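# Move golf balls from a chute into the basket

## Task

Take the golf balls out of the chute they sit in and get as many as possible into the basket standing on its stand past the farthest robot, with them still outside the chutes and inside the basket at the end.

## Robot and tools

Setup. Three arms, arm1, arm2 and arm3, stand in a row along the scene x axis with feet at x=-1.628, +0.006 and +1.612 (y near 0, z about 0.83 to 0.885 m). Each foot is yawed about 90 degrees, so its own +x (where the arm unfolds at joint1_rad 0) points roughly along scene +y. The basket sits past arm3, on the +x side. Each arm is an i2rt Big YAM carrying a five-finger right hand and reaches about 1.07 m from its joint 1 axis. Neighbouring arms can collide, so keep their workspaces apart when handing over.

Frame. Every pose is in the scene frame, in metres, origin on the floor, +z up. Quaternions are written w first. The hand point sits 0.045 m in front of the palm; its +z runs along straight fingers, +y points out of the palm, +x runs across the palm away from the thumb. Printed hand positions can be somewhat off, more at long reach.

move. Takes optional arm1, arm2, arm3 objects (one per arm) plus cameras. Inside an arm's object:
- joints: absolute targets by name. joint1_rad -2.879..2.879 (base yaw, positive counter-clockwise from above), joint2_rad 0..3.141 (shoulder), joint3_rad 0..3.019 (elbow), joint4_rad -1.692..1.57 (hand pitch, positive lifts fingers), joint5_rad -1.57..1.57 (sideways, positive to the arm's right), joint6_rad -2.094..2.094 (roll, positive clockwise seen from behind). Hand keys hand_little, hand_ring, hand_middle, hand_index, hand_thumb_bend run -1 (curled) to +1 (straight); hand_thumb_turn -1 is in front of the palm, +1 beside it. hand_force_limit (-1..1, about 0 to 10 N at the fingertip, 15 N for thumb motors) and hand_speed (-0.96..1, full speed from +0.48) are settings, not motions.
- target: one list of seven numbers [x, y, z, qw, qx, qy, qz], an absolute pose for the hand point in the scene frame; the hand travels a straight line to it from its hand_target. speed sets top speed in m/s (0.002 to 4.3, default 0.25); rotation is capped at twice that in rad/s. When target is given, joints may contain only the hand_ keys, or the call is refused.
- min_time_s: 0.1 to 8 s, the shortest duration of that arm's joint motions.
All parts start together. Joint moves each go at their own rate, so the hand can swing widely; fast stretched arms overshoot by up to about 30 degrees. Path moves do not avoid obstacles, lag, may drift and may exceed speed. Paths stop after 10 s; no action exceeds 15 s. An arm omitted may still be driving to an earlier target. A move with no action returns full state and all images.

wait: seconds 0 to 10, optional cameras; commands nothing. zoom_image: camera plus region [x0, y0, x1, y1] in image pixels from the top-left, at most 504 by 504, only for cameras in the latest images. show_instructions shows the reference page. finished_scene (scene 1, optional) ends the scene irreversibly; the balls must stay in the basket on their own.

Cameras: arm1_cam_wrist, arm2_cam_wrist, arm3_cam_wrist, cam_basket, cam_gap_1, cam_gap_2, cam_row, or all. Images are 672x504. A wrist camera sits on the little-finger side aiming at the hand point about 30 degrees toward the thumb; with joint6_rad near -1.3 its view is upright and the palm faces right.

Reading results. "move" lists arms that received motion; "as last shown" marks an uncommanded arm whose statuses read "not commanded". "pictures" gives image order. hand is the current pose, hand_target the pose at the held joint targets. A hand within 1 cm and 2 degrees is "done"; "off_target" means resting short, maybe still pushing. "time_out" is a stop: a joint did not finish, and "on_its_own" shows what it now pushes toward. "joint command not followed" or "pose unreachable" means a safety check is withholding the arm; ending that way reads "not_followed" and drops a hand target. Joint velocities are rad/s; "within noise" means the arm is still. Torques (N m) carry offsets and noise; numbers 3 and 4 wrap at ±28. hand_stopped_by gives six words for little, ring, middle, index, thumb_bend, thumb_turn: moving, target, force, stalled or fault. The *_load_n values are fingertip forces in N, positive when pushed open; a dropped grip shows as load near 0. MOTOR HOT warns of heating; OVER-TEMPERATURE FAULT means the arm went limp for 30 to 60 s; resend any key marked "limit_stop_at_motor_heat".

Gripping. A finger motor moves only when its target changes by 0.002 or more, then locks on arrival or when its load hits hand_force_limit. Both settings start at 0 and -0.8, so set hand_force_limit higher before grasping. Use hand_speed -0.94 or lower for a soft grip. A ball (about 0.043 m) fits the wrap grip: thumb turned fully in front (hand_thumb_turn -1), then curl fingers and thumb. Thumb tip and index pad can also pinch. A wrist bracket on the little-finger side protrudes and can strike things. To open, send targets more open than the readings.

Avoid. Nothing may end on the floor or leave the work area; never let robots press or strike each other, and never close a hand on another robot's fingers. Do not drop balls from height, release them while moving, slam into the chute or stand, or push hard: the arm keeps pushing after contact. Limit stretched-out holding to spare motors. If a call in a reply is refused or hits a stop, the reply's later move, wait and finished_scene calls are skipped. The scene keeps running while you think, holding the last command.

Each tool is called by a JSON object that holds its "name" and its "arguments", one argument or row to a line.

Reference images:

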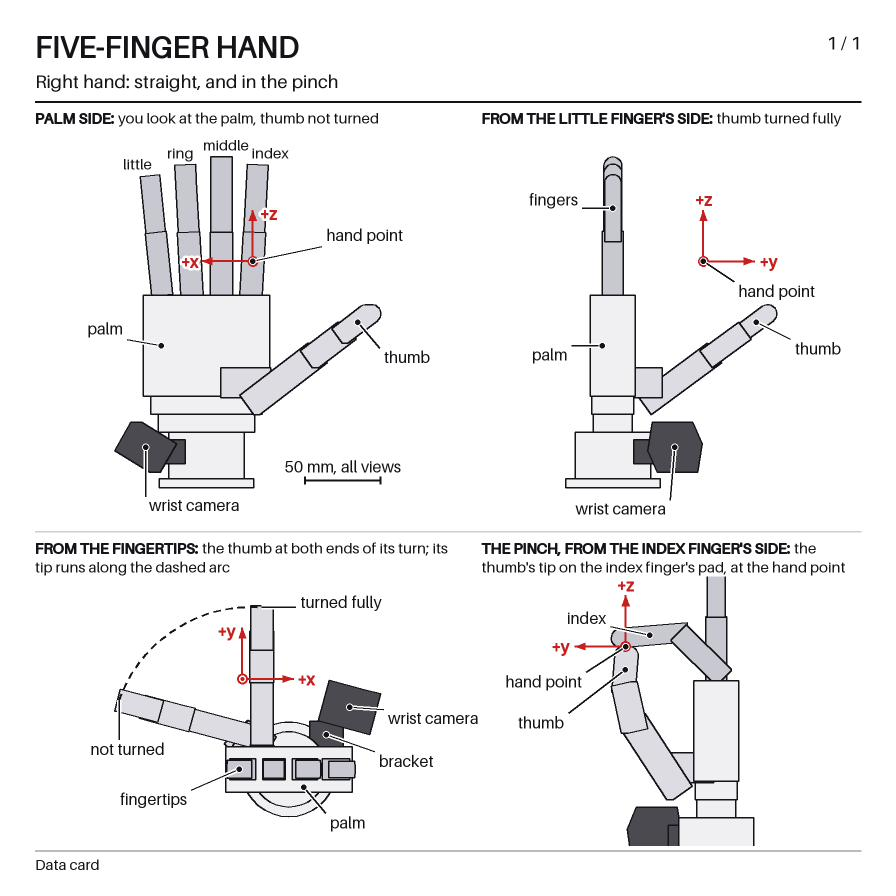

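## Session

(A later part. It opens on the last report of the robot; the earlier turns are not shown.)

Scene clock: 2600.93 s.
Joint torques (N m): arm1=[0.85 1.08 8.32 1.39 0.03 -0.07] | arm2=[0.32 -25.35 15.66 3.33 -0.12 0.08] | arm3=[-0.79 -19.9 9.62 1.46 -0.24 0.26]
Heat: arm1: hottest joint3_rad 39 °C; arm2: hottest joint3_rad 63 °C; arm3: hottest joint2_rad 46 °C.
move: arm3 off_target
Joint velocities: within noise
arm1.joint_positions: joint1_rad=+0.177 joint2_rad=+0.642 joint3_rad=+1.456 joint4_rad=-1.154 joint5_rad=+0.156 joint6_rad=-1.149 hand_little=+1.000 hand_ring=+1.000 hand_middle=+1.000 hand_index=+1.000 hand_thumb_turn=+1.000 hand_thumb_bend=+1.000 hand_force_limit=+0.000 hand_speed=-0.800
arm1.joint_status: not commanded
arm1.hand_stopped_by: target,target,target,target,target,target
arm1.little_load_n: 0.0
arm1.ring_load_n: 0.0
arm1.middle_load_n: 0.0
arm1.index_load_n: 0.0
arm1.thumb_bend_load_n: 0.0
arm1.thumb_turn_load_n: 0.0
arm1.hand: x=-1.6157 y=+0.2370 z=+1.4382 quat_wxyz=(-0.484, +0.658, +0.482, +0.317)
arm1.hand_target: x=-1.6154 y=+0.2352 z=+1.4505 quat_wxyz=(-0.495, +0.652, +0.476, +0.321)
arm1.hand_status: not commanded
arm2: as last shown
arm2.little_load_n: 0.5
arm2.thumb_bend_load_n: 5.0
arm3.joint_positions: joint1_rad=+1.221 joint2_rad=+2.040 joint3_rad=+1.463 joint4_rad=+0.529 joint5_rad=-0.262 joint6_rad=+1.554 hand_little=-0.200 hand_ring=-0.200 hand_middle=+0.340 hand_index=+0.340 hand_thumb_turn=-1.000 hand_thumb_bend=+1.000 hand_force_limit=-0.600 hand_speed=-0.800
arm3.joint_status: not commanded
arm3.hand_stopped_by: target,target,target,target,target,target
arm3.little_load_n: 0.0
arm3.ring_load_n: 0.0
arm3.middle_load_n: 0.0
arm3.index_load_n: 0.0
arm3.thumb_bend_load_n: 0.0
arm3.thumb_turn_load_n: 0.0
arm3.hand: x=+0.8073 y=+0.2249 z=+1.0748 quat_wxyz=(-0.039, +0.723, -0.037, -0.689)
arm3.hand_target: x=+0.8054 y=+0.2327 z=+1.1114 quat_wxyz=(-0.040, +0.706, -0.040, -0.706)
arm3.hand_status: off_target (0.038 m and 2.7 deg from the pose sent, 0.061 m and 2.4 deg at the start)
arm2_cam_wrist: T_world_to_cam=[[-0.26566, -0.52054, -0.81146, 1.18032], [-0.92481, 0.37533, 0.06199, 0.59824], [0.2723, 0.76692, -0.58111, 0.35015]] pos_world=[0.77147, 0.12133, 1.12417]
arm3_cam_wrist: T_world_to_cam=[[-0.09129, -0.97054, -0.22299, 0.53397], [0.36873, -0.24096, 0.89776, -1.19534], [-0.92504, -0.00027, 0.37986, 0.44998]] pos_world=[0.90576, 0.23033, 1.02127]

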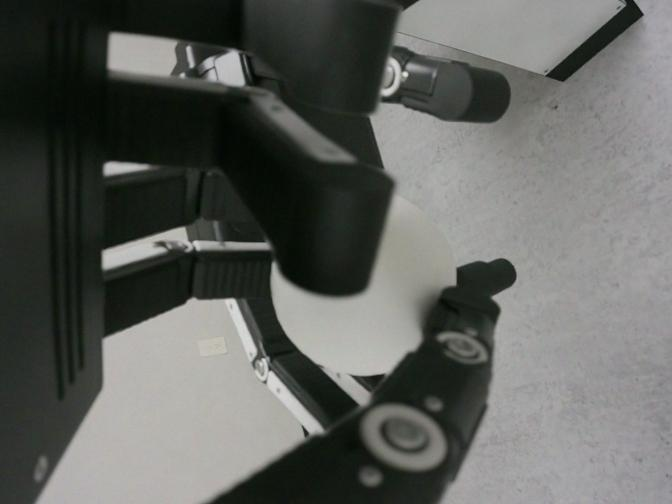

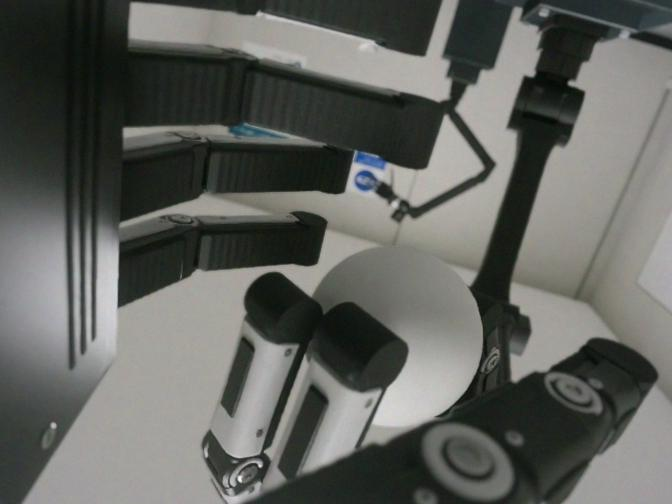

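{"name": "move", "arguments": {
  "arm3": {"target": [0.805, 0.223, 1.132, 0.0371, -0.7047, 0.0371, 0.7047], "speed": 0.05},
  "cameras": ["arm2_cam_wrist", "arm3_cam_wrist"]
}}

Scene clock: 2616.37 s.
Joint torques (N m): arm1=[0.85 1.14 8.29 1.39 0.03 -0.07] | arm2=[0.21 -25.47 15.43 3.25 -0.11 0.07] | arm3=[0.32 -19.72 9.94 1.44 -0.07 0.26]
Heat: arm1: hottest joint3_rad 39 °C; arm2: hottest joint3_rad 65 °C; arm3: hottest joint2_rad 46 °C.
move: arm3 off_target
Joint velocities: within noise
arm1, arm2: as last shown
arm2.joint_positions: joint1_rad=-1.426 joint2_rad=+2.075 joint3_rad=+2.093 joint4_rad=-0.640 joint5_rad=-0.470 joint6_rad=-0.345 hand_little=-1.000 hand_ring=-1.000 hand_middle=+0.160 hand_index=+0.160 hand_thumb_turn=-1.000 hand_thumb_bend=+0.444 hand_force_limit=-0.350 hand_speed=-0.800
arm2.little_load_n: 0.0
arm2.ring_load_n: 0.5
arm2.hand: x=+0.7872 y=+0.2177 z=+1.0600 quat_wxyz=(-0.444, +0.800, -0.349, +0.201)
arm2.hand_target: x=+0.8046 y=+0.2195 z=+1.0741 quat_wxyz=(-0.456, +0.791, -0.345, +0.218)
arm3.joint_positions: joint1_rad=+1.227 joint2_rad=+2.006 joint3_rad=+1.466 joint4_rad=+0.489 joint5_rad=-0.262 joint6_rad=+1.554 hand_little=-0.200 hand_ring=-0.200 hand_middle=+0.340 hand_index=+0.340 hand_thumb_turn=-1.000 hand_thumb_bend=+1.000 hand_force_limit=-0.600 hand_speed=-0.800
arm3.joint_status: not commanded
arm3.hand_stopped_by: target,target,target,target,target,target
arm3.little_load_n: 0.0
arm3.ring_load_n: 0.0
arm3.middle_load_n: 0.0
arm3.index_load_n: 0.0
arm3.thumb_bend_load_n: 0.0
arm3.thumb_turn_load_n: 0.0
arm3.hand: x=+0.8089 y=+0.2188 z=+1.0936 quat_wxyz=(-0.037, +0.724, -0.035, -0.688)
arm3.hand_target: x=+0.8048 y=+0.2173 z=+1.1317 quat_wxyz=(-0.035, +0.706, -0.035, -0.706)
arm3.hand_status: off_target (0.039 m and 2.9 deg from the pose sent, 0.057 m and 2.7 deg at the start)
arm2_cam_wrist: T_world_to_cam=[[-0.26648, -0.51589, -0.81416, 1.1849], [-0.92366, 0.37803, 0.06278, 0.59623], [0.27538, 0.76874, -0.57724, 0.34388]] pos_world=[0.77177, 0.12153, 1.12576]
arm3_cam_wrist: T_world_to_cam=[[-0.08467, -0.97131, -0.22222, 0.52648], [0.3676, -0.23774, 0.89909, -1.21549], [-0.92612, -0.00556, 0.37718, 0.44927]] pos_world=[0.90746, 0.22491, 1.04037]

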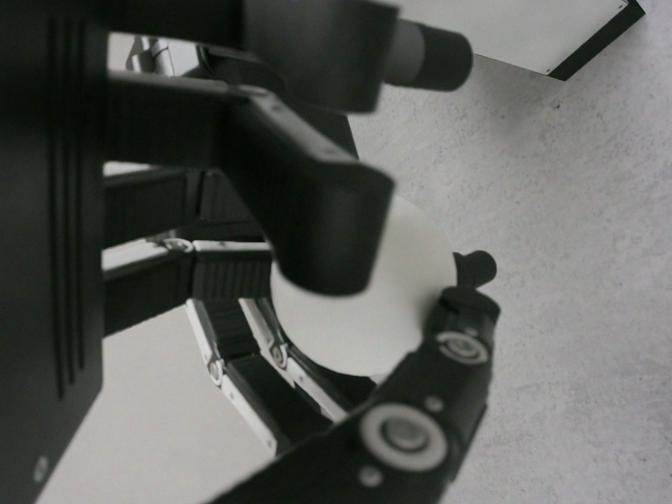

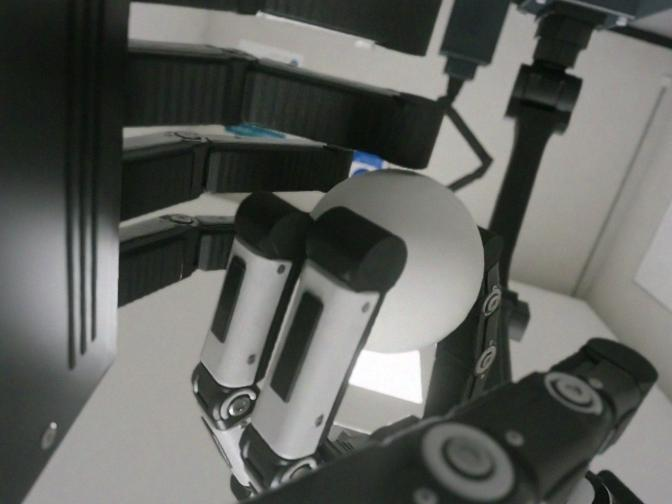

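{"name": "move", "arguments": {
  "arm3": {"target": [0.793, 0.212, 1.134, 0.0371, -0.7047, 0.0371, 0.7047], "speed": 0.05},
  "cameras": ["arm2_cam_wrist", "arm3_cam_wrist"]
}}

Scene clock: 2634.20 s.
Joint torques (N m): arm1=[0.79 1.2 8.29 1.39 0.03 -0.07] | arm2=[0.15 -25.82 15.12 3.25 -0.09 0.02] | arm3=[0.56 -18.9 10.63 1.66 0.04 0.26]
Heat: arm1: hottest joint3_rad 39 °C; arm2: hottest joint3_rad 63 °C; arm3: hottest joint3_rad 48 °C.
move: arm3 off_target
Joint velocities: within noise
arm1, arm2: as last shown
arm1.ring_load_n: 0.5
arm1.thumb_bend_load_n: 0.5
arm2.joint_positions: joint1_rad=-1.426 joint2_rad=+2.075 joint3_rad=+2.098 joint4_rad=-0.639 joint5_rad=-0.470 joint6_rad=-0.341 hand_little=-1.000 hand_ring=-1.000 hand_middle=+0.160 hand_index=+0.160 hand_thumb_turn=-1.000 hand_thumb_bend=+0.444 hand_force_limit=-0.350 hand_speed=-0.800
arm2.middle_load_n: 2.0
arm2.hand: x=+0.7882 y=+0.2181 z=+1.0629 quat_wxyz=(-0.446, +0.799, -0.350, +0.202)
arm2.hand_target: x=+0.8044 y=+0.2195 z=+1.0736 quat_wxyz=(-0.456, +0.791, -0.345, +0.217)
arm3.joint_positions: joint1_rad=+1.230 joint2_rad=+2.006 joint3_rad=+1.483 joint4_rad=+0.471 joint5_rad=-0.243 joint6_rad=+1.554 hand_little=-0.200 hand_ring=-0.200 hand_middle=+0.340 hand_index=+0.340 hand_thumb_turn=-1.000 hand_thumb_bend=+1.000 hand_force_limit=-0.600 hand_speed=-0.800
arm3.joint_status: not commanded
arm3.hand_stopped_by: target,target,target,target,target,target
arm3.little_load_n: 0.0
arm3.ring_load_n: -0.5
arm3.middle_load_n: 0.0
arm3.index_load_n: 0.0
arm3.thumb_bend_load_n: 0.0
arm3.thumb_turn_load_n: 0.0
arm3.hand: x=+0.8045 y=+0.2212 z=+1.0987 quat_wxyz=(-0.042, +0.724, -0.041, -0.687)
arm3.hand_target: x=+0.7964 y=+0.2174 z=+1.1333 quat_wxyz=(-0.040, +0.706, -0.040, -0.706)
arm3.hand_status: off_target (0.038 m and 3.1 deg from the pose sent, 0.044 m and 2.9 deg at the start)
arm2_cam_wrist: T_world_to_cam=[[-0.26499, -0.51202, -0.81708, 1.18878], [-0.92292, 0.38012, 0.06111, 0.59761], [0.2793, 0.77029, -0.57327, 0.33725]] pos_world=[0.77236, 0.12173, 1.12815]
arm3_cam_wrist: T_world_to_cam=[[-0.0992, -0.96981, -0.22278, 0.54149], [0.36231, -0.24371, 0.89963, -1.21295], [-0.92676, 0.00853, 0.37555, 0.44248]] pos_world=[0.90326, 0.22576, 1.04566]

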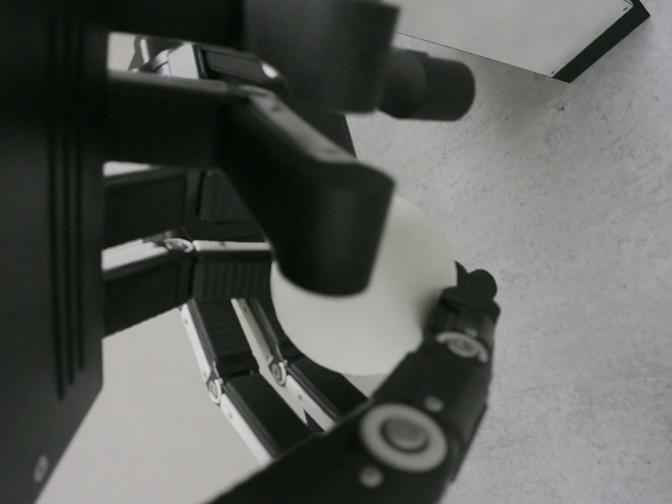

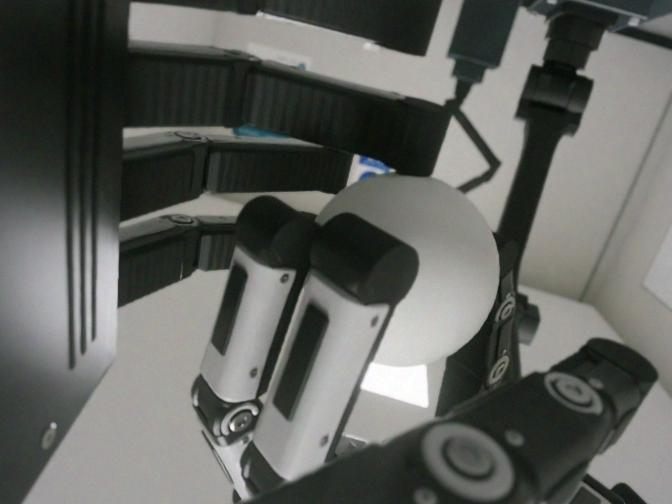

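{"name": "move", "arguments": {
  "arm3": {"target": [0.796, 0.203, 1.13, 0.0371, -0.7047, 0.0371, 0.7047], "speed": 0.05},
  "cameras": ["arm3_cam_wrist"]
}}

Scene clock: 2657.37 s.
Joint torques (N m): arm1=[0.79 1.14 8.32 1.4 0.03 -0.07] | arm2=[-0.03 -25.47 15.02 3.22 -0.1 0.03] | arm3=[1.2 -19.31 9.2 2.29 -0.1 0.26]
Heat: arm1: hottest joint3_rad 39 °C; arm2: hottest joint3_rad 61 °C; arm3: hottest joint3_rad 53 °C.
move: arm3 off_target
Joint velocities: within noise
arm1, arm2: as last shown
arm1.ring_load_n: 0.0
arm1.thumb_bend_load_n: 0.0
arm1.thumb_turn_load_n: 0.5
arm2.joint_positions: joint1_rad=-1.426 joint2_rad=+2.075 joint3_rad=+2.098 joint4_rad=-0.639 joint5_rad=-0.470 joint6_rad=-0.347 hand_little=-1.000 hand_ring=-1.000 hand_middle=+0.160 hand_index=+0.160 hand_thumb_turn=-1.000 hand_thumb_bend=+0.444 hand_force_limit=-0.350 hand_speed=-0.800
arm2.little_load_n: -0.5
arm2.ring_load_n: 0.0
arm2.middle_load_n: 3.0
arm2.index_load_n: 1.5
arm2.thumb_turn_load_n: 0.0
arm2.hand: x=+0.7884 y=+0.2177 z=+1.0627 quat_wxyz=(-0.445, +0.800, -0.348, +0.203)
arm2.hand_target: x=+0.8046 y=+0.2191 z=+1.0735 quat_wxyz=(-0.456, +0.792, -0.343, +0.219)
arm3.joint_positions: joint1_rad=+1.239 joint2_rad=+2.006 joint3_rad=+1.483 joint4_rad=+0.471 joint5_rad=-0.229 joint6_rad=+1.554 hand_little=-0.200 hand_ring=-0.200 hand_middle=+0.340 hand_index=+0.340 hand_thumb_turn=-1.000 hand_thumb_bend=+1.000 hand_force_limit=-0.600 hand_speed=-0.800
arm3.joint_status: not commanded
arm3.hand_stopped_by: target,target,target,target,target,target
arm3.little_load_n: 0.0
arm3.ring_load_n: 0.0
arm3.middle_load_n: 0.0
arm3.index_load_n: 0.0
arm3.thumb_bend_load_n: 0.0
arm3.thumb_turn_load_n: 0.0
arm3.hand: x=+0.8023 y=+0.2165 z=+1.0986 quat_wxyz=(-0.044, +0.724, -0.042, -0.687)
arm3.hand_target: x=+0.7971 y=+0.2035 z=+1.1297 quat_wxyz=(-0.037, +0.706, -0.037, -0.706)
arm3.hand_status: off_target (0.035 m and 3.2 deg from the pose sent, 0.037 m and 3.1 deg at the start)
arm3_cam_wrist: T_world_to_cam=[[-0.10358, -0.9692, -0.22342, 0.54081], [0.36099, -0.24595, 0.89955, -1.21154], [-0.9268, 0.01252, 0.37535, 0.43988]] pos_world=[0.90106, 0.22067, 1.04556]

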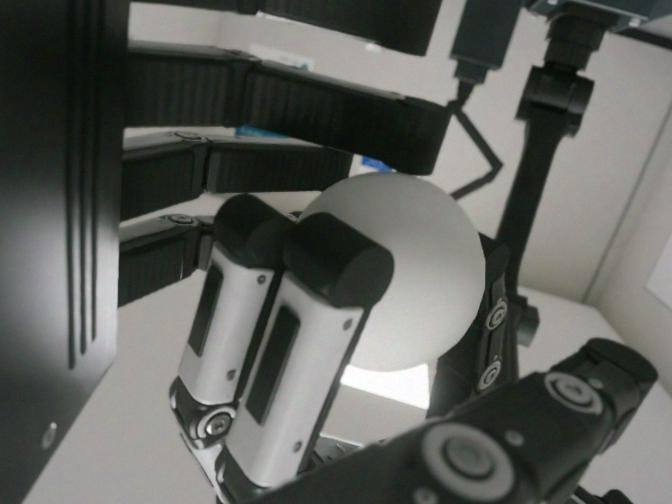

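{"name": "zoom_image", "arguments": {
  "camera": "arm3_cam_wrist",
  "region": [180, 40, 530, 400]
}}

Scaled by 1.400 from the camera's image (finer frame: 960x720).

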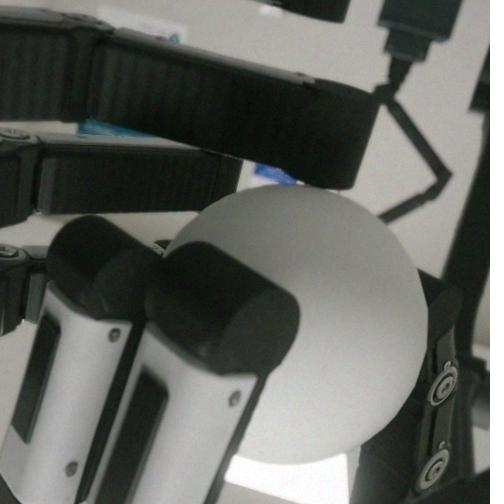

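{"name": "move", "arguments": {
  "arm3": {"joints": {"hand_ring": 0.6, "hand_little": 0.6, "hand_speed": -0.8}},
  "cameras": ["arm3_cam_wrist", "arm2_cam_wrist"]
}}

Scene clock: 2744.87 s.
Joint torques (N m): arm1=[0.85 1.26 8.31 1.37 0.03 -0.07] | arm2=[0.5 -25.7 15.01 3.22 -0.12 0.04] | arm3=[0.38 -19.43 9.2 2.28 -0.11 0.23]
Heat: arm1: hottest joint3_rad 39 °C; arm2: hottest joint3_rad 62 °C; arm3: hottest joint3_rad 53 °C.
move: arm3 done
Joint velocities: within noise
arm1, arm2: as last shown
arm2.little_load_n: 0.0
arm2.ring_load_n: 0.5
arm2.middle_load_n: 2.5
arm2.index_load_n: 2.0
arm2.hand_target: x=+0.8045 y=+0.2192 z=+1.0735 quat_wxyz=(-0.456, +0.792, -0.343, +0.219)
arm3.joint_positions: joint1_rad=+1.251 joint2_rad=+2.006 joint3_rad=+1.485 joint4_rad=+0.471 joint5_rad=-0.228 joint6_rad=+1.557 hand_little=+0.600 hand_ring=+0.600 hand_middle=+0.340 hand_index=+0.340 hand_thumb_turn=-1.000 hand_thumb_bend=+1.000 hand_force_limit=-0.600 hand_speed=-0.800
arm3.joint_status: all done
arm3.hand_stopped_by: target,target,target,target,target,target
arm3.little_load_n: 0.0
arm3.ring_load_n: 0.0
arm3.middle_load_n: 0.0
arm3.index_load_n: 0.0
arm3.thumb_bend_load_n: 0.0
arm3.thumb_turn_load_n: 0.0
arm3.hand: x=+0.7997 y=+0.2071 z=+1.0997 quat_wxyz=(-0.039, +0.724, -0.039, -0.688)
arm3.hand_target: x=+0.7963 y=+0.2009 z=+1.1307 quat_wxyz=(-0.036, +0.706, -0.036, -0.707)
arm3.hand_status: not commanded
pictures: arm2_cam_wrist, arm3_cam_wrist
arm2_cam_wrist: T_world_to_cam=[[-0.26045, -0.51607, -0.81599, 1.18473], [-0.92435, 0.37737, 0.05637, 0.60471], [0.27884, 0.76894, -0.57531, 0.34019]] pos_world=[0.77267, 0.12163, 1.12835]
arm3_cam_wrist: T_world_to_cam=[[-0.0937, -0.97079, -0.22086, 0.52124], [0.36515, -0.23988, 0.89951, -1.21845], [-0.92622, 0.00364, 0.37696, 0.43683]] pos_world=[0.89836, 0.21214, 1.04647]

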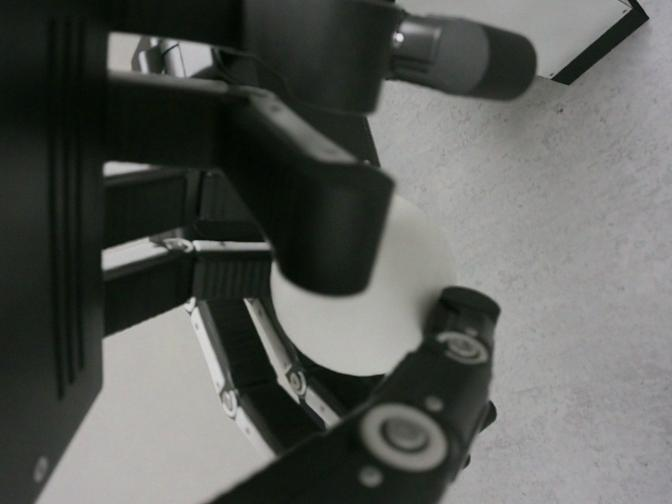

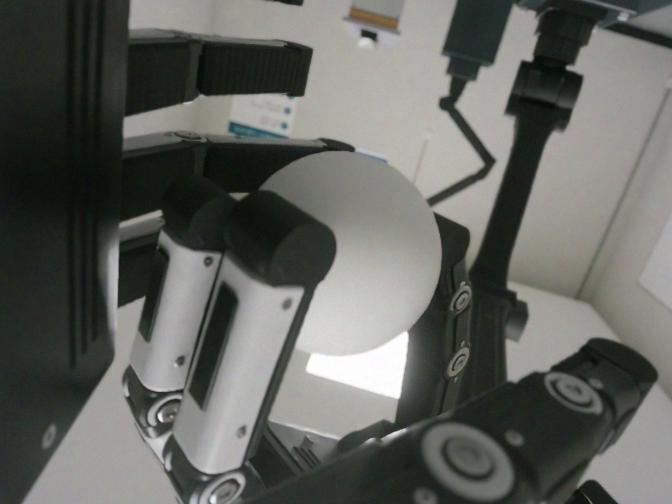

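{"name": "move", "arguments": {
  "arm3": {"target": [0.807, 0.2025, 1.128, 0.036, -0.706, 0.036, 0.707], "speed": 0.05},
  "cameras": ["arm3_cam_wrist"]
}}

Scene clock: 2763.60 s.
Joint torques (N m): arm1=[0.91 1.14 8.31 1.39 0.04 -0.07] | arm2=[0.09 -25.64 15.02 3.23 -0.1 0.04] | arm3=[0.15 -20.13 7.43 2.59 -0.24 0.23]
Heat: arm1: hottest joint3_rad 39 °C; arm2: hottest joint3_rad 62 °C; arm3: hottest joint3_rad 53 °C.
move: arm3 off_target
Joint velocities: within noise
arm1: as last shown
arm1.thumb_turn_load_n: 0.0
arm2.joint_positions: joint1_rad=-1.426 joint2_rad=+2.075 joint3_rad=+2.098 joint4_rad=-0.639 joint5_rad=-0.470 joint6_rad=-0.347 hand_little=-1.000 hand_ring=-1.000 hand_middle=+0.160 hand_index=+0.160 hand_thumb_turn=-1.000 hand_thumb_bend=+0.444 hand_force_limit=-0.350 hand_speed=-0.800
arm2.joint_status: not commanded
arm2.hand_stopped_by: target,target,target,target,force,target
arm2.little_load_n: 0.0
arm2.ring_load_n: 0.0
arm2.middle_load_n: 2.0
arm2.index_load_n: 2.0
arm2.thumb_bend_load_n: 4.5
arm2.thumb_turn_load_n: 0.5
arm2.hand: x=+0.7884 y=+0.2177 z=+1.0627 quat_wxyz=(-0.445, +0.800, -0.348, +0.203)
arm2.hand_target: x=+0.8045 y=+0.2192 z=+1.0735 quat_wxyz=(-0.456, +0.792, -0.343, +0.219)
arm2.hand_status: not commanded
arm3.joint_positions: joint1_rad=+1.256 joint2_rad=+2.000 joint3_rad=+1.472 joint4_rad=+0.483 joint5_rad=-0.234 joint6_rad=+1.557 hand_little=+0.600 hand_ring=+0.600 hand_middle=+0.340 hand_index=+0.340 hand_thumb_turn=-1.000 hand_thumb_bend=+1.000 hand_force_limit=-0.600 hand_speed=-0.800
arm3.joint_status: not commanded
arm3.hand_stopped_by: target,target,target,target,target,target
arm3.little_load_n: 0.0
arm3.ring_load_n: 0.0
arm3.middle_load_n: 0.0
arm3.index_load_n: 0.0
arm3.thumb_bend_load_n: 0.0
arm3.thumb_turn_load_n: -0.5
arm3.hand: x=+0.8022 y=+0.2011 z=+1.1005 quat_wxyz=(-0.036, +0.722, -0.035, -0.690)
arm3.hand_target: x=+0.8061 y=+0.1985 z=+1.1277 quat_wxyz=(-0.034, +0.706, -0.034, -0.707)
arm3.hand_status: off_target (0.028 m and 2.7 deg from the pose sent, 0.030 m and 3.0 deg at the start)
arm3_cam_wrist: T_world_to_cam=[[-0.08454, -0.97138, -0.22197, 0.50986], [0.37297, -0.23743, 0.89695, -1.22554], [-0.92398, -0.00696, 0.38237, 0.4332]] pos_world=[0.90046, 0.20731, 1.04678]

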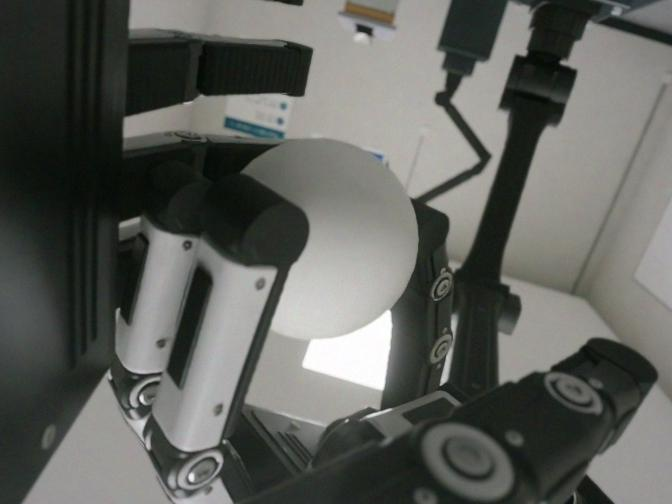

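{"name": "move", "arguments": {
  "arm3": {"target": [0.812, 0.2165, 1.127, 0.036, -0.706, 0.036, 0.707], "speed": 0.05},
  "cameras": ["arm3_cam_wrist"]
}}

Scene clock: 2780.43 s.
Joint torques (N m): arm1=[0.79 1.2 8.29 1.39 0.03 -0.07] | arm2=[0.38 -25.58 15.08 3.17 -0.08 0.04] | arm3=[-0.56 -19.9 7.45 2.58 -0.25 0.24]
Heat: arm1: hottest joint3_rad 39 °C; arm2: hottest joint3_rad 62 °C; arm3: hottest joint3_rad 51 °C.
move: arm3 off_target
Joint velocities: within noise
arm1, arm2: as last shown
arm2.middle_load_n: 2.5
arm2.thumb_bend_load_n: 5.0
arm2.thumb_turn_load_n: 0.0
arm3.joint_positions: joint1_rad=+1.228 joint2_rad=+2.000 joint3_rad=+1.472 joint4_rad=+0.485 joint5_rad=-0.255 joint6_rad=+1.557 hand_little=+0.600 hand_ring=+0.600 hand_middle=+0.340 hand_index=+0.340 hand_thumb_turn=-1.000 hand_thumb_bend=+1.000 hand_force_limit=-0.600 hand_speed=-0.800
arm3.joint_status: not commanded
arm3.hand_stopped_by: target,target,target,target,target,target
arm3.little_load_n: 0.0
arm3.ring_load_n: 0.0
arm3.middle_load_n: 0.0
arm3.index_load_n: 0.0
arm3.thumb_bend_load_n: 0.0
arm3.thumb_turn_load_n: -0.5
arm3.hand: x=+0.8081 y=+0.2190 z=+1.1010 quat_wxyz=(-0.038, +0.721, -0.037, -0.691)
arm3.hand_target: x=+0.8127 y=+0.2213 z=+1.1267 quat_wxyz=(-0.038, +0.706, -0.038, -0.706)
arm3.hand_status: off_target (0.026 m and 2.6 deg from the pose sent, 0.032 m and 2.7 deg at the start)
arm3_cam_wrist: T_world_to_cam=[[-0.09092, -0.97091, -0.22152, 0.53245], [0.37315, -0.23946, 0.89634, -1.22293], [-0.92331, -0.00116, 0.38406, 0.43488]] pos_world=[0.90627, 0.22463, 1.04709]

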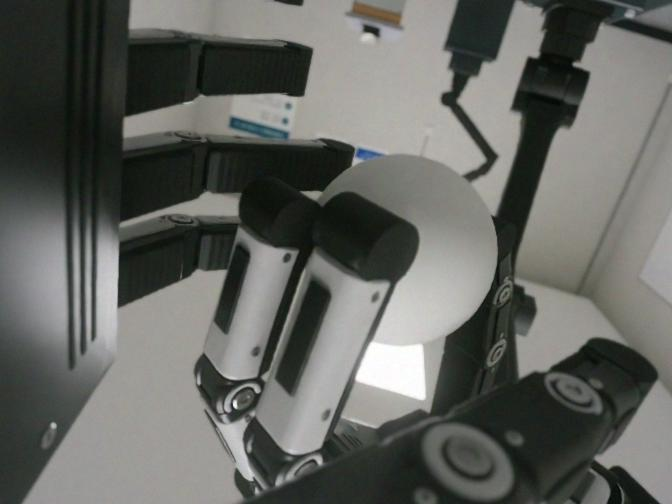

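{"name": "move", "arguments": {
  "arm3": {"target": [0.810, 0.2105, 1.123, 0.036, -0.706, 0.036, 0.707], "speed": 0.05},
  "cameras": ["arm3_cam_wrist", "arm2_cam_wrist"]
}}

Scene clock: 2790.27 s.
Joint torques (N m): arm1=[0.79 1.14 8.29 1.36 0.03 -0.07] | arm2=[0.09 -25.64 15.1 3.28 -0.11 0.02] | arm3=[0.44 -19.66 7.39 2.59 0.06 0.23]
Heat: arm1: hottest joint3_rad 39 °C; arm2: hottest joint3_rad 62 °C; arm3: hottest joint2_rad 50 °C.
move: arm3 off_target
Joint velocities: within noise
arm1, arm2: as last shown
arm2.index_load_n: 2.5
arm3.joint_positions: joint1_rad=+1.238 joint2_rad=+2.000 joint3_rad=+1.468 joint4_rad=+0.495 joint5_rad=-0.254 joint6_rad=+1.557 hand_little=+0.600 hand_ring=+0.600 hand_middle=+0.340 hand_index=+0.340 hand_thumb_turn=-1.000 hand_thumb_bend=+1.000 hand_force_limit=-0.600 hand_speed=-0.800
arm3.joint_status: not commanded
arm3.hand_stopped_by: target,target,target,target,target,target
arm3.little_load_n: -0.5
arm3.ring_load_n: 0.0
arm3.middle_load_n: 0.0
arm3.index_load_n: 0.0
arm3.thumb_bend_load_n: 0.5
arm3.thumb_turn_load_n: 0.0
arm3.hand: x=+0.8072 y=+0.2116 z=+1.1010 quat_wxyz=(-0.036, +0.719, -0.034, -0.693)
arm3.hand_target: x=+0.8085 y=+0.2048 z=+1.1234 quat_wxyz=(-0.034, +0.705, -0.033, -0.707)
arm3.hand_status: off_target (0.022 m and 2.2 deg from the pose sent, 0.024 m and 2.6 deg at the start)
pictures: arm2_cam_wrist, arm3_cam_wrist
arm2_cam_wrist: T_world_to_cam=[[-0.26045, -0.51607, -0.81599, 1.18473], [-0.92435, 0.37737, 0.05637, 0.60471], [0.27884, 0.76894, -0.57531, 0.34019]] pos_world=[0.77267, 0.12163, 1.12835]
arm3_cam_wrist: T_world_to_cam=[[-0.08475, -0.97109, -0.22315, 0.52203], [0.38003, -0.23853, 0.89369, -1.22718], [-0.92108, -0.00906, 0.38926, 0.42826]] pos_world=[0.90507, 0.2181, 1.04651]

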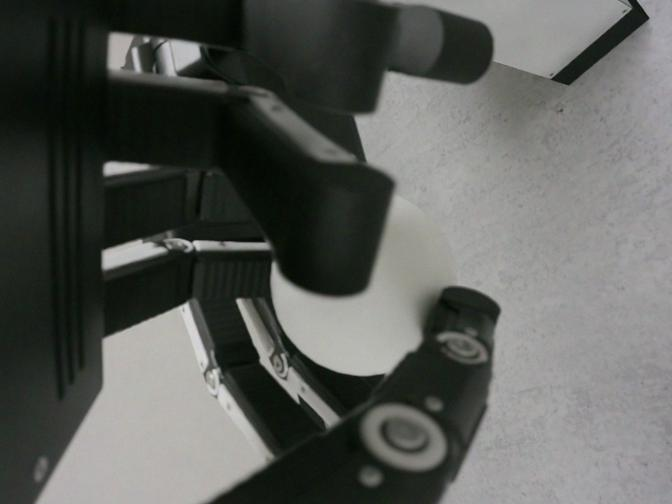

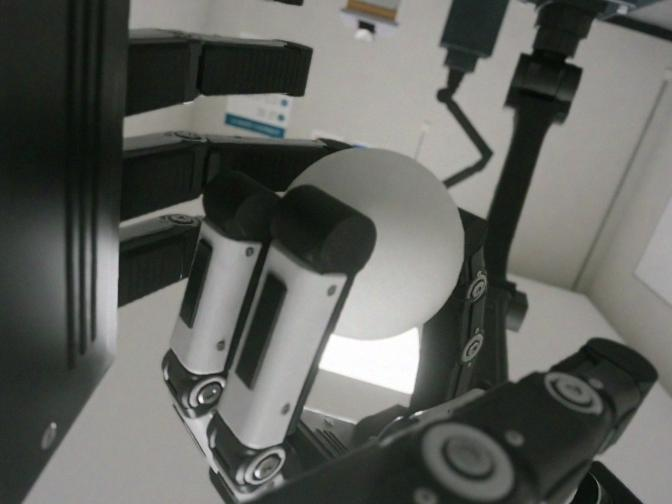

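{"name": "move", "arguments": {
  "arm3": {"joints": {"hand_index": 0.16, "hand_middle": 0.16, "hand_speed": -0.9, "hand_force_limit": -0.7}}
}}

{"name": "move", "arguments": {
  "arm3": {"joints": {"hand_force_limit": -0.5, "hand_speed": -0.94, "hand_thumb_bend": 0.0}},
  "cameras": ["arm3_cam_wrist", "arm2_cam_wrist"]
}}

Scene clock: 2804.03 s.
Joint torques (N m): arm1=[0.85 1.14 8.29 1.39 0.03 -0.07] | arm2=[0.44 -25.11 14.99 3.25 -0.11 0.05] | arm3=[0.56 -19.66 7.39 2.56 0.05 0.23]
Heat: arm1: hottest joint3_rad 39 °C; arm2: hottest joint3_rad 63 °C; arm3: hottest joint2_rad 51 °C.
move: arm3 done
Joint velocities: within noise
arm1.joint_positions: joint1_rad=+0.177 joint2_rad=+0.642 joint3_rad=+1.456 joint4_rad=-1.154 joint5_rad=+0.156 joint6_rad=-1.149 hand_little=+1.000 hand_ring=+1.000 hand_middle=+1.000 hand_index=+1.000 hand_thumb_turn=+1.000 hand_thumb_bend=+1.000 hand_force_limit=+0.000 hand_speed=-0.800
arm1.joint_status: not commanded
arm1.hand_stopped_by: target,target,target,target,target,target
arm1.little_load_n: 0.0
arm1.ring_load_n: 0.5
arm1.middle_load_n: 0.0
arm1.index_load_n: 0.5
arm1.thumb_bend_load_n: 0.0
arm1.thumb_turn_load_n: 0.0
arm1.hand: x=-1.6157 y=+0.2370 z=+1.4382 quat_wxyz=(-0.484, +0.658, +0.482, +0.317)
arm1.hand_target: x=-1.6154 y=+0.2352 z=+1.4505 quat_wxyz=(-0.495, +0.652, +0.476, +0.321)
arm1.hand_status: not commanded
arm2: as last shown
arm2.index_load_n: 2.0
arm3.joint_positions: joint1_rad=+1.238 joint2_rad=+2.000 joint3_rad=+1.468 joint4_rad=+0.495 joint5_rad=-0.254 joint6_rad=+1.557 hand_little=+0.600 hand_ring=+0.600 hand_middle=+0.160 hand_index=+0.160 hand_thumb_turn=-1.000 hand_thumb_bend=+1.000 hand_force_limit=-0.700 hand_speed=-0.900
arm3.joint_status: all done
arm3.hand_stopped_by: target,target,target,target,target,target
arm3.little_load_n: 0.0
arm3.ring_load_n: 0.0
arm3.middle_load_n: 0.0
arm3.index_load_n: 0.0
arm3.thumb_bend_load_n: 0.0
arm3.thumb_turn_load_n: 0.0
arm3.hand: x=+0.8072 y=+0.2116 z=+1.1010 quat_wxyz=(-0.036, +0.719, -0.034, -0.693)
arm3.hand_target: x=+0.8085 y=+0.2050 z=+1.1234 quat_wxyz=(-0.034, +0.705, -0.033, -0.707)
arm3.hand_status: not commanded
pictures: none

Scene clock: 2811.53 s.
Joint torques (N m): arm1=[0.79 1.2 8.29 1.37 0.03 -0.07] | arm2=[0.67 -25.35 15.04 3.23 -0.1 0.03] | arm3=[0.5 -19.6 7.38 2.58 0.05 0.23]
Heat: arm1: hottest joint3_rad 39 °C; arm2: hottest joint3_rad 63 °C; arm3: hottest joint2_rad 51 °C.
move: arm3 off_target
Joint velocities: within noise
arm1, arm2: as last shown
arm1.ring_load_n: 0.0
arm1.index_load_n: 0.0
arm2.joint_positions: joint1_rad=-1.425 joint2_rad=+2.075 joint3_rad=+2.098 joint4_rad=-0.639 joint5_rad=-0.470 joint6_rad=-0.341 hand_little=-1.000 hand_ring=-1.000 hand_middle=+0.160 hand_index=+0.160 hand_thumb_turn=-1.000 hand_thumb_bend=+0.444 hand_force_limit=-0.350 hand_speed=-0.800
arm2.hand: x=+0.7879 y=+0.2193 z=+1.0629 quat_wxyz=(-0.446, +0.799, -0.349, +0.201)
arm2.hand_target: x=+0.8040 y=+0.2208 z=+1.0736 quat_wxyz=(-0.457, +0.791, -0.344, +0.217)
arm3.joint_positions: joint1_rad=+1.238 joint2_rad=+2.000 joint3_rad=+1.468 joint4_rad=+0.495 joint5_rad=-0.260 joint6_rad=+1.557 hand_little=+0.600 hand_ring=+0.600 hand_middle=+0.160 hand_index=+0.160 hand_thumb_turn=-1.000 hand_thumb_bend=+0.380 hand_force_limit=-0.500 hand_speed=-0.940
arm3.joint_status: hand_thumb_bend off_target (ended at +0.380, target +0.000); the others done
arm3.hand_stopped_by: target,target,target,target,force,target
arm3.little_load_n: 0.0
arm3.ring_load_n: 0.0
arm3.middle_load_n: 3.0
arm3.index_load_n: 0.0
arm3.thumb_bend_load_n: 3.5
arm3.thumb_turn_load_n: 0.0
arm3.hand: x=+0.8075 y=+0.2104 z=+1.1011 quat_wxyz=(-0.034, +0.719, -0.032, -0.693)
arm3.hand_target: x=+0.8089 y=+0.2043 z=+1.1234 quat_wxyz=(-0.032, +0.705, -0.031, -0.707)
arm3.hand_status: not commanded
pictures: arm2_cam_wrist, arm3_cam_wrist
arm2_cam_wrist: T_world_to_cam=[[-0.26417, -0.5124, -0.8171, 1.18878], [-0.92351, 0.37867, 0.06111, 0.59761], [0.2781, 0.77075, -0.57324, 0.33722]] pos_world=[0.77216, 0.12293, 1.12815]
arm3_cam_wrist: T_world_to_cam=[[-0.07879, -0.97164, -0.22295, 0.51587], [0.38156, -0.23601, 0.89371, -1.22938], [-0.92098, -0.01465, 0.38933, 0.42949]] pos_world=[0.90527, 0.21738, 1.04651]

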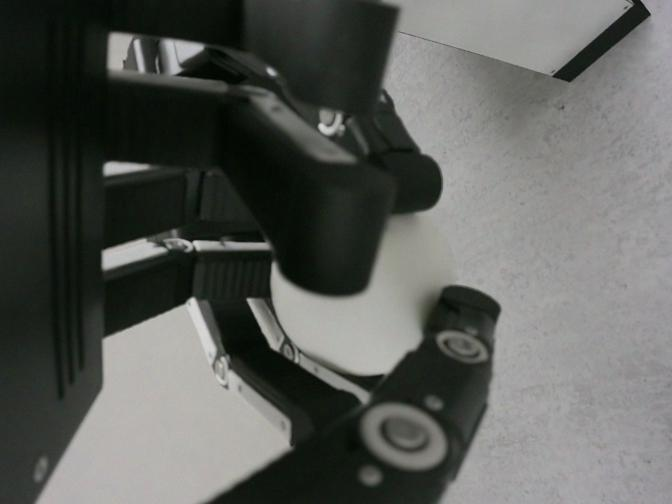

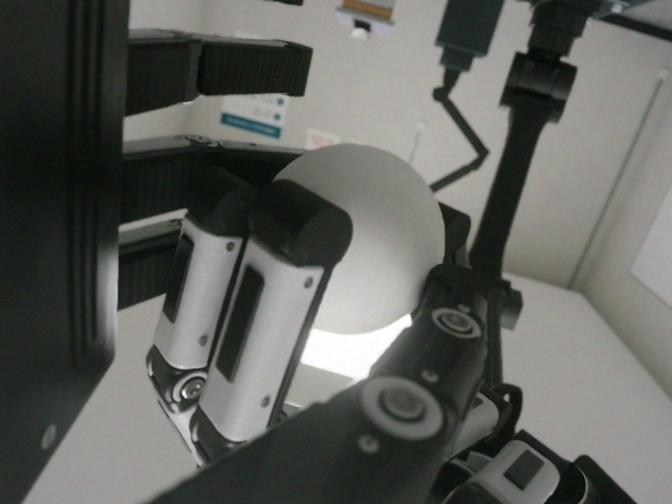

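{"name": "move", "arguments": {
  "arm3": {"joints": {"hand_force_limit": -0.6, "hand_speed": -0.95, "hand_index": 0.0}}
}}

{"name": "move", "arguments": {
  "arm2": {"joints": {"hand_speed": -0.85, "hand_thumb_bend": 0.9}},
  "cameras": ["arm3_cam_wrist"]
}}

{"name": "move", "arguments": {
  "arm2": {"joints": {"hand_speed": -0.8, "hand_index": 0.3, "hand_middle": 0.3}}
}}

{"name": "move", "arguments": {
  "arm2": {"target": [0.804, 0.2215, 1.13, -0.456, 0.791, -0.344, 0.217], "speed": 0.06},
  "cameras": ["arm3_cam_wrist", "arm2_cam_wrist"]
}}

Scene clock: 2823.43 s.
Joint torques (N m): arm1=[0.85 1.14 8.31 1.39 0.04 -0.07] | arm2=[0.38 -25.7 15.09 3.33 -0.09 0.06] | arm3=[0.5 -19.72 7.39 2.55 0.05 0.23]
Heat: arm1: hottest joint3_rad 39 °C; arm2: hottest joint3_rad 63 °C; arm3: hottest joint2_rad 52 °C.
move: arm3 off_target
Joint velocities: within noise
arm1, arm2: as last shown
arm3.joint_positions: joint1_rad=+1.238 joint2_rad=+2.000 joint3_rad=+1.468 joint4_rad=+0.495 joint5_rad=-0.260 joint6_rad=+1.557 hand_little=+0.600 hand_ring=+0.600 hand_middle=+0.160 hand_index=+0.104 hand_thumb_turn=-1.000 hand_thumb_bend=+0.380 hand_force_limit=-0.600 hand_speed=-0.950
arm3.joint_status: hand_index off_target (ended at +0.104, target +0.000); the others done
arm3.hand_stopped_by: target,target,target,force,force,target
arm3.little_load_n: 0.0
arm3.ring_load_n: 0.0
arm3.middle_load_n: 2.0
arm3.index_load_n: 1.5
arm3.thumb_bend_load_n: 4.5
arm3.thumb_turn_load_n: -0.5
arm3.hand: x=+0.8075 y=+0.2104 z=+1.1011 quat_wxyz=(-0.034, +0.719, -0.032, -0.693)
arm3.hand_target: x=+0.8089 y=+0.2043 z=+1.1234 quat_wxyz=(-0.032, +0.705, -0.031, -0.707)
arm3.hand_status: not commanded
pictures: none

Scene clock: 2826.03 s.
Joint torques (N m): arm1=[0.91 1.14 8.32 1.39 0.03 -0.07] | arm2=[0.44 -25.47 15.12 3.28 -0.1 0.01] | arm3=[0.32 -19.55 7.39 2.58 0.05 0.23]
Heat: arm1: hottest joint3_rad 39 °C; arm2: hottest joint3_rad 63 °C; arm3: hottest joint2_rad 52 °C.
move: arm2 done
Joint velocities: within noise
arm1, arm3: as last shown
arm2.joint_positions: joint1_rad=-1.426 joint2_rad=+2.075 joint3_rad=+2.098 joint4_rad=-0.639 joint5_rad=-0.470 joint6_rad=-0.341 hand_little=-1.000 hand_ring=-1.000 hand_middle=+0.160 hand_index=+0.160 hand_thumb_turn=-1.000 hand_thumb_bend=+0.900 hand_force_limit=-0.350 hand_speed=-0.850
arm2.joint_status: all done
arm2.hand_stopped_by: target,target,target,target,target,target
arm2.little_load_n: 0.0
arm2.ring_load_n: 0.0
arm2.middle_load_n: 0.0
arm2.index_load_n: 0.0
arm2.thumb_bend_load_n: 0.0
arm2.thumb_turn_load_n: 0.0
arm2.hand: x=+0.7882 y=+0.2181 z=+1.0629 quat_wxyz=(-0.446, +0.799, -0.350, +0.202)
arm2.hand_target: x=+0.8043 y=+0.2195 z=+1.0736 quat_wxyz=(-0.456, +0.791, -0.345, +0.217)
arm2.hand_status: not commanded
arm3.joint_positions: joint1_rad=+1.239 joint2_rad=+2.000 joint3_rad=+1.468 joint4_rad=+0.495 joint5_rad=-0.260 joint6_rad=+1.557 hand_little=+0.600 hand_ring=+0.600 hand_middle=+0.160 hand_index=+0.104 hand_thumb_turn=-1.000 hand_thumb_bend=+0.380 hand_force_limit=-0.600 hand_speed=-0.950
arm3.little_load_n: 0.5
arm3.index_load_n: 2.0
arm3.hand: x=+0.8072 y=+0.2091 z=+1.1011 quat_wxyz=(-0.033, +0.719, -0.031, -0.693)
arm3.hand_target: x=+0.8089 y=+0.2040 z=+1.1234 quat_wxyz=(-0.032, +0.705, -0.031, -0.707)
arm3_cam_wrist: T_world_to_cam=[[-0.07731, -0.97176, -0.22293, 0.51352], [0.38191, -0.23541, 0.89372, -1.22996], [-0.92096, -0.01605, 0.38933, 0.42948]] pos_world=[0.90497, 0.21638, 1.04651]

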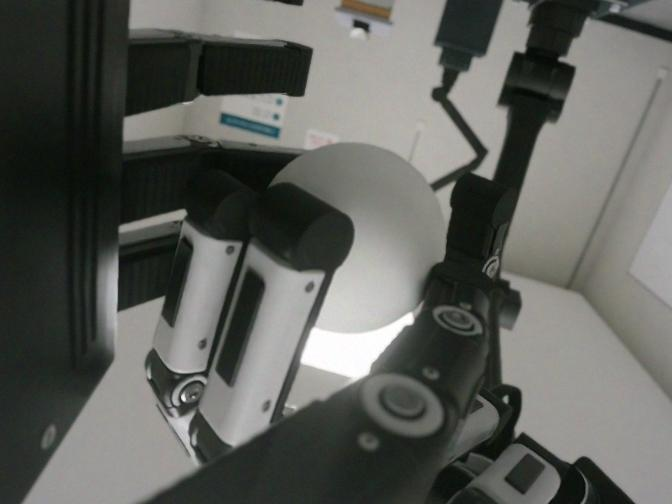

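Scene clock: 2826.77 s.
Joint torques (N m): arm1=[0.85 1.14 8.29 1.4 0.04 -0.07] | arm2=[0.26 -25.17 15.1 3.22 -0.1 0.04] | arm3=[0.26 -19.66 7.41 2.58 0.03 0.23]
Heat: arm1: hottest joint3_rad 39 °C; arm2: hottest joint3_rad 63 °C; arm3: hottest joint2_rad 52 °C.
move: arm2 done
Joint velocities: within noise
arm1, arm3: as last shown
arm1.little_load_n: 0.5
arm2.joint_positions: joint1_rad=-1.426 joint2_rad=+2.075 joint3_rad=+2.098 joint4_rad=-0.639 joint5_rad=-0.470 joint6_rad=-0.341 hand_little=-1.000 hand_ring=-1.000 hand_middle=+0.300 hand_index=+0.300 hand_thumb_turn=-1.000 hand_thumb_bend=+0.900 hand_force_limit=-0.350 hand_speed=-0.800
arm2.joint_status: all done
arm2.hand_stopped_by: target,target,target,target,target,target
arm2.little_load_n: 0.0
arm2.ring_load_n: 0.0
arm2.middle_load_n: 0.0
arm2.index_load_n: 0.0
arm2.thumb_bend_load_n: 0.0
arm2.thumb_turn_load_n: 0.0
arm2.hand: x=+0.7882 y=+0.2181 z=+1.0629 quat_wxyz=(-0.446, +0.799, -0.350, +0.202)
arm2.hand_target: x=+0.8043 y=+0.2195 z=+1.0736 quat_wxyz=(-0.456, +0.791, -0.345, +0.217)
arm2.hand_status: not commanded
arm3.joint_positions: joint1_rad=+1.239 joint2_rad=+2.000 joint3_rad=+1.468 joint4_rad=+0.495 joint5_rad=-0.254 joint6_rad=+1.557 hand_little=+0.600 hand_ring=+0.600 hand_middle=+0.160 hand_index=+0.104 hand_thumb_turn=-1.000 hand_thumb_bend=+0.380 hand_force_limit=-0.600 hand_speed=-0.950
arm3.little_load_n: 0.0
arm3.middle_load_n: 2.5
arm3.hand: x=+0.8070 y=+0.2104 z=+1.1010 quat_wxyz=(-0.036, +0.719, -0.033, -0.693)
arm3.hand_target: x=+0.8086 y=+0.2052 z=+1.1234 quat_wxyz=(-0.034, +0.705, -0.033, -0.707)
pictures: none

Scene clock: 2828.63 s.
Joint torques (N m): arm1=[0.91 1.14 8.31 1.39 0.03 -0.07] | arm2=[0.62 -25.11 15.09 2 -0.03 0.05] | arm3=[0.38 -19.66 7.39 2.59 0.03 0.23]
Heat: arm1: hottest joint3_rad 39 °C; arm2: hottest joint3_rad 63 °C; arm3: hottest joint2_rad 52 °C.
move: arm2 done
Joint velocities: within noise
arm1, arm3: as last shown
arm1.little_load_n: 0.0
arm1.index_load_n: 0.5
arm2.joint_positions: joint1_rad=-1.426 joint2_rad=+2.096 joint3_rad=+2.285 joint4_rad=-0.771 joint5_rad=-0.470 joint6_rad=-0.341 hand_little=-1.000 hand_ring=-1.000 hand_middle=+0.300 hand_index=+0.300 hand_thumb_turn=-1.000 hand_thumb_bend=+0.900 hand_force_limit=-0.350 hand_speed=-0.800
arm2.joint_status: not commanded
arm2.hand_stopped_by: target,target,target,target,target,target
arm2.little_load_n: 0.0
arm2.ring_load_n: 0.0
arm2.middle_load_n: 0.0
arm2.index_load_n: 0.0
arm2.thumb_bend_load_n: 0.0
arm2.thumb_turn_load_n: 0.0
arm2.hand: x=+0.7953 y=+0.2187 z=+1.1259 quat_wxyz=(-0.454, +0.794, -0.343, +0.214)
arm2.hand_target: x=+0.8043 y=+0.2215 z=+1.1290 quat_wxyz=(-0.457, +0.791, -0.344, +0.217)
arm2.hand_status: done (0.010 m and 0.5 deg from the pose sent, 0.069 m and 2.4 deg at the start)
pictures: arm2_cam_wrist, arm3_cam_wrist
arm2_cam_wrist: T_world_to_cam=[[-0.23775, -0.50737, -0.82829, 1.23235], [-0.92438, 0.38008, 0.03251, 0.63354], [0.29832, 0.77338, -0.55936, 0.33946]] pos_world=[0.77735, 0.12193, 1.19002]
arm3_cam_wrist: T_world_to_cam=[[-0.08318, -0.97123, -0.22316, 0.51955], [0.38041, -0.23792, 0.89369, -1.22781], [-0.92107, -0.01056, 0.38926, 0.42829]] pos_world=[0.90477, 0.217, 1.04651]

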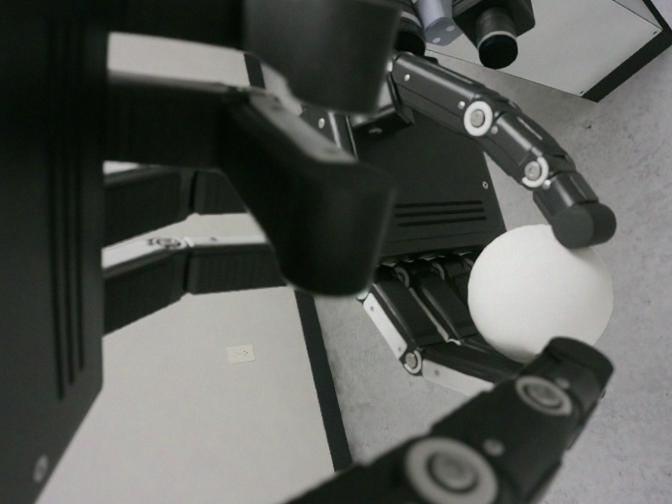

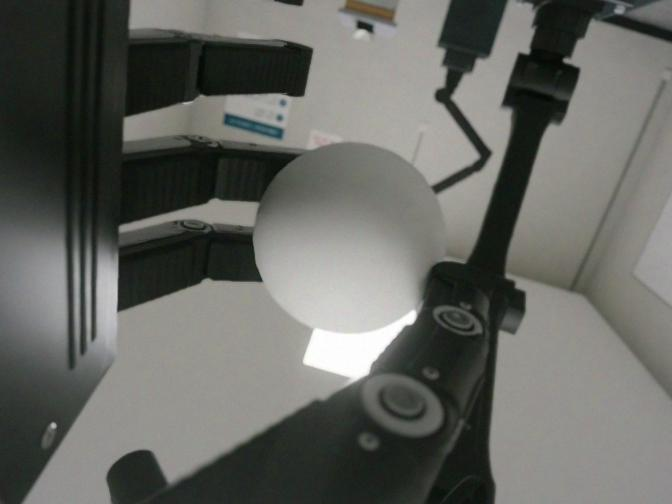

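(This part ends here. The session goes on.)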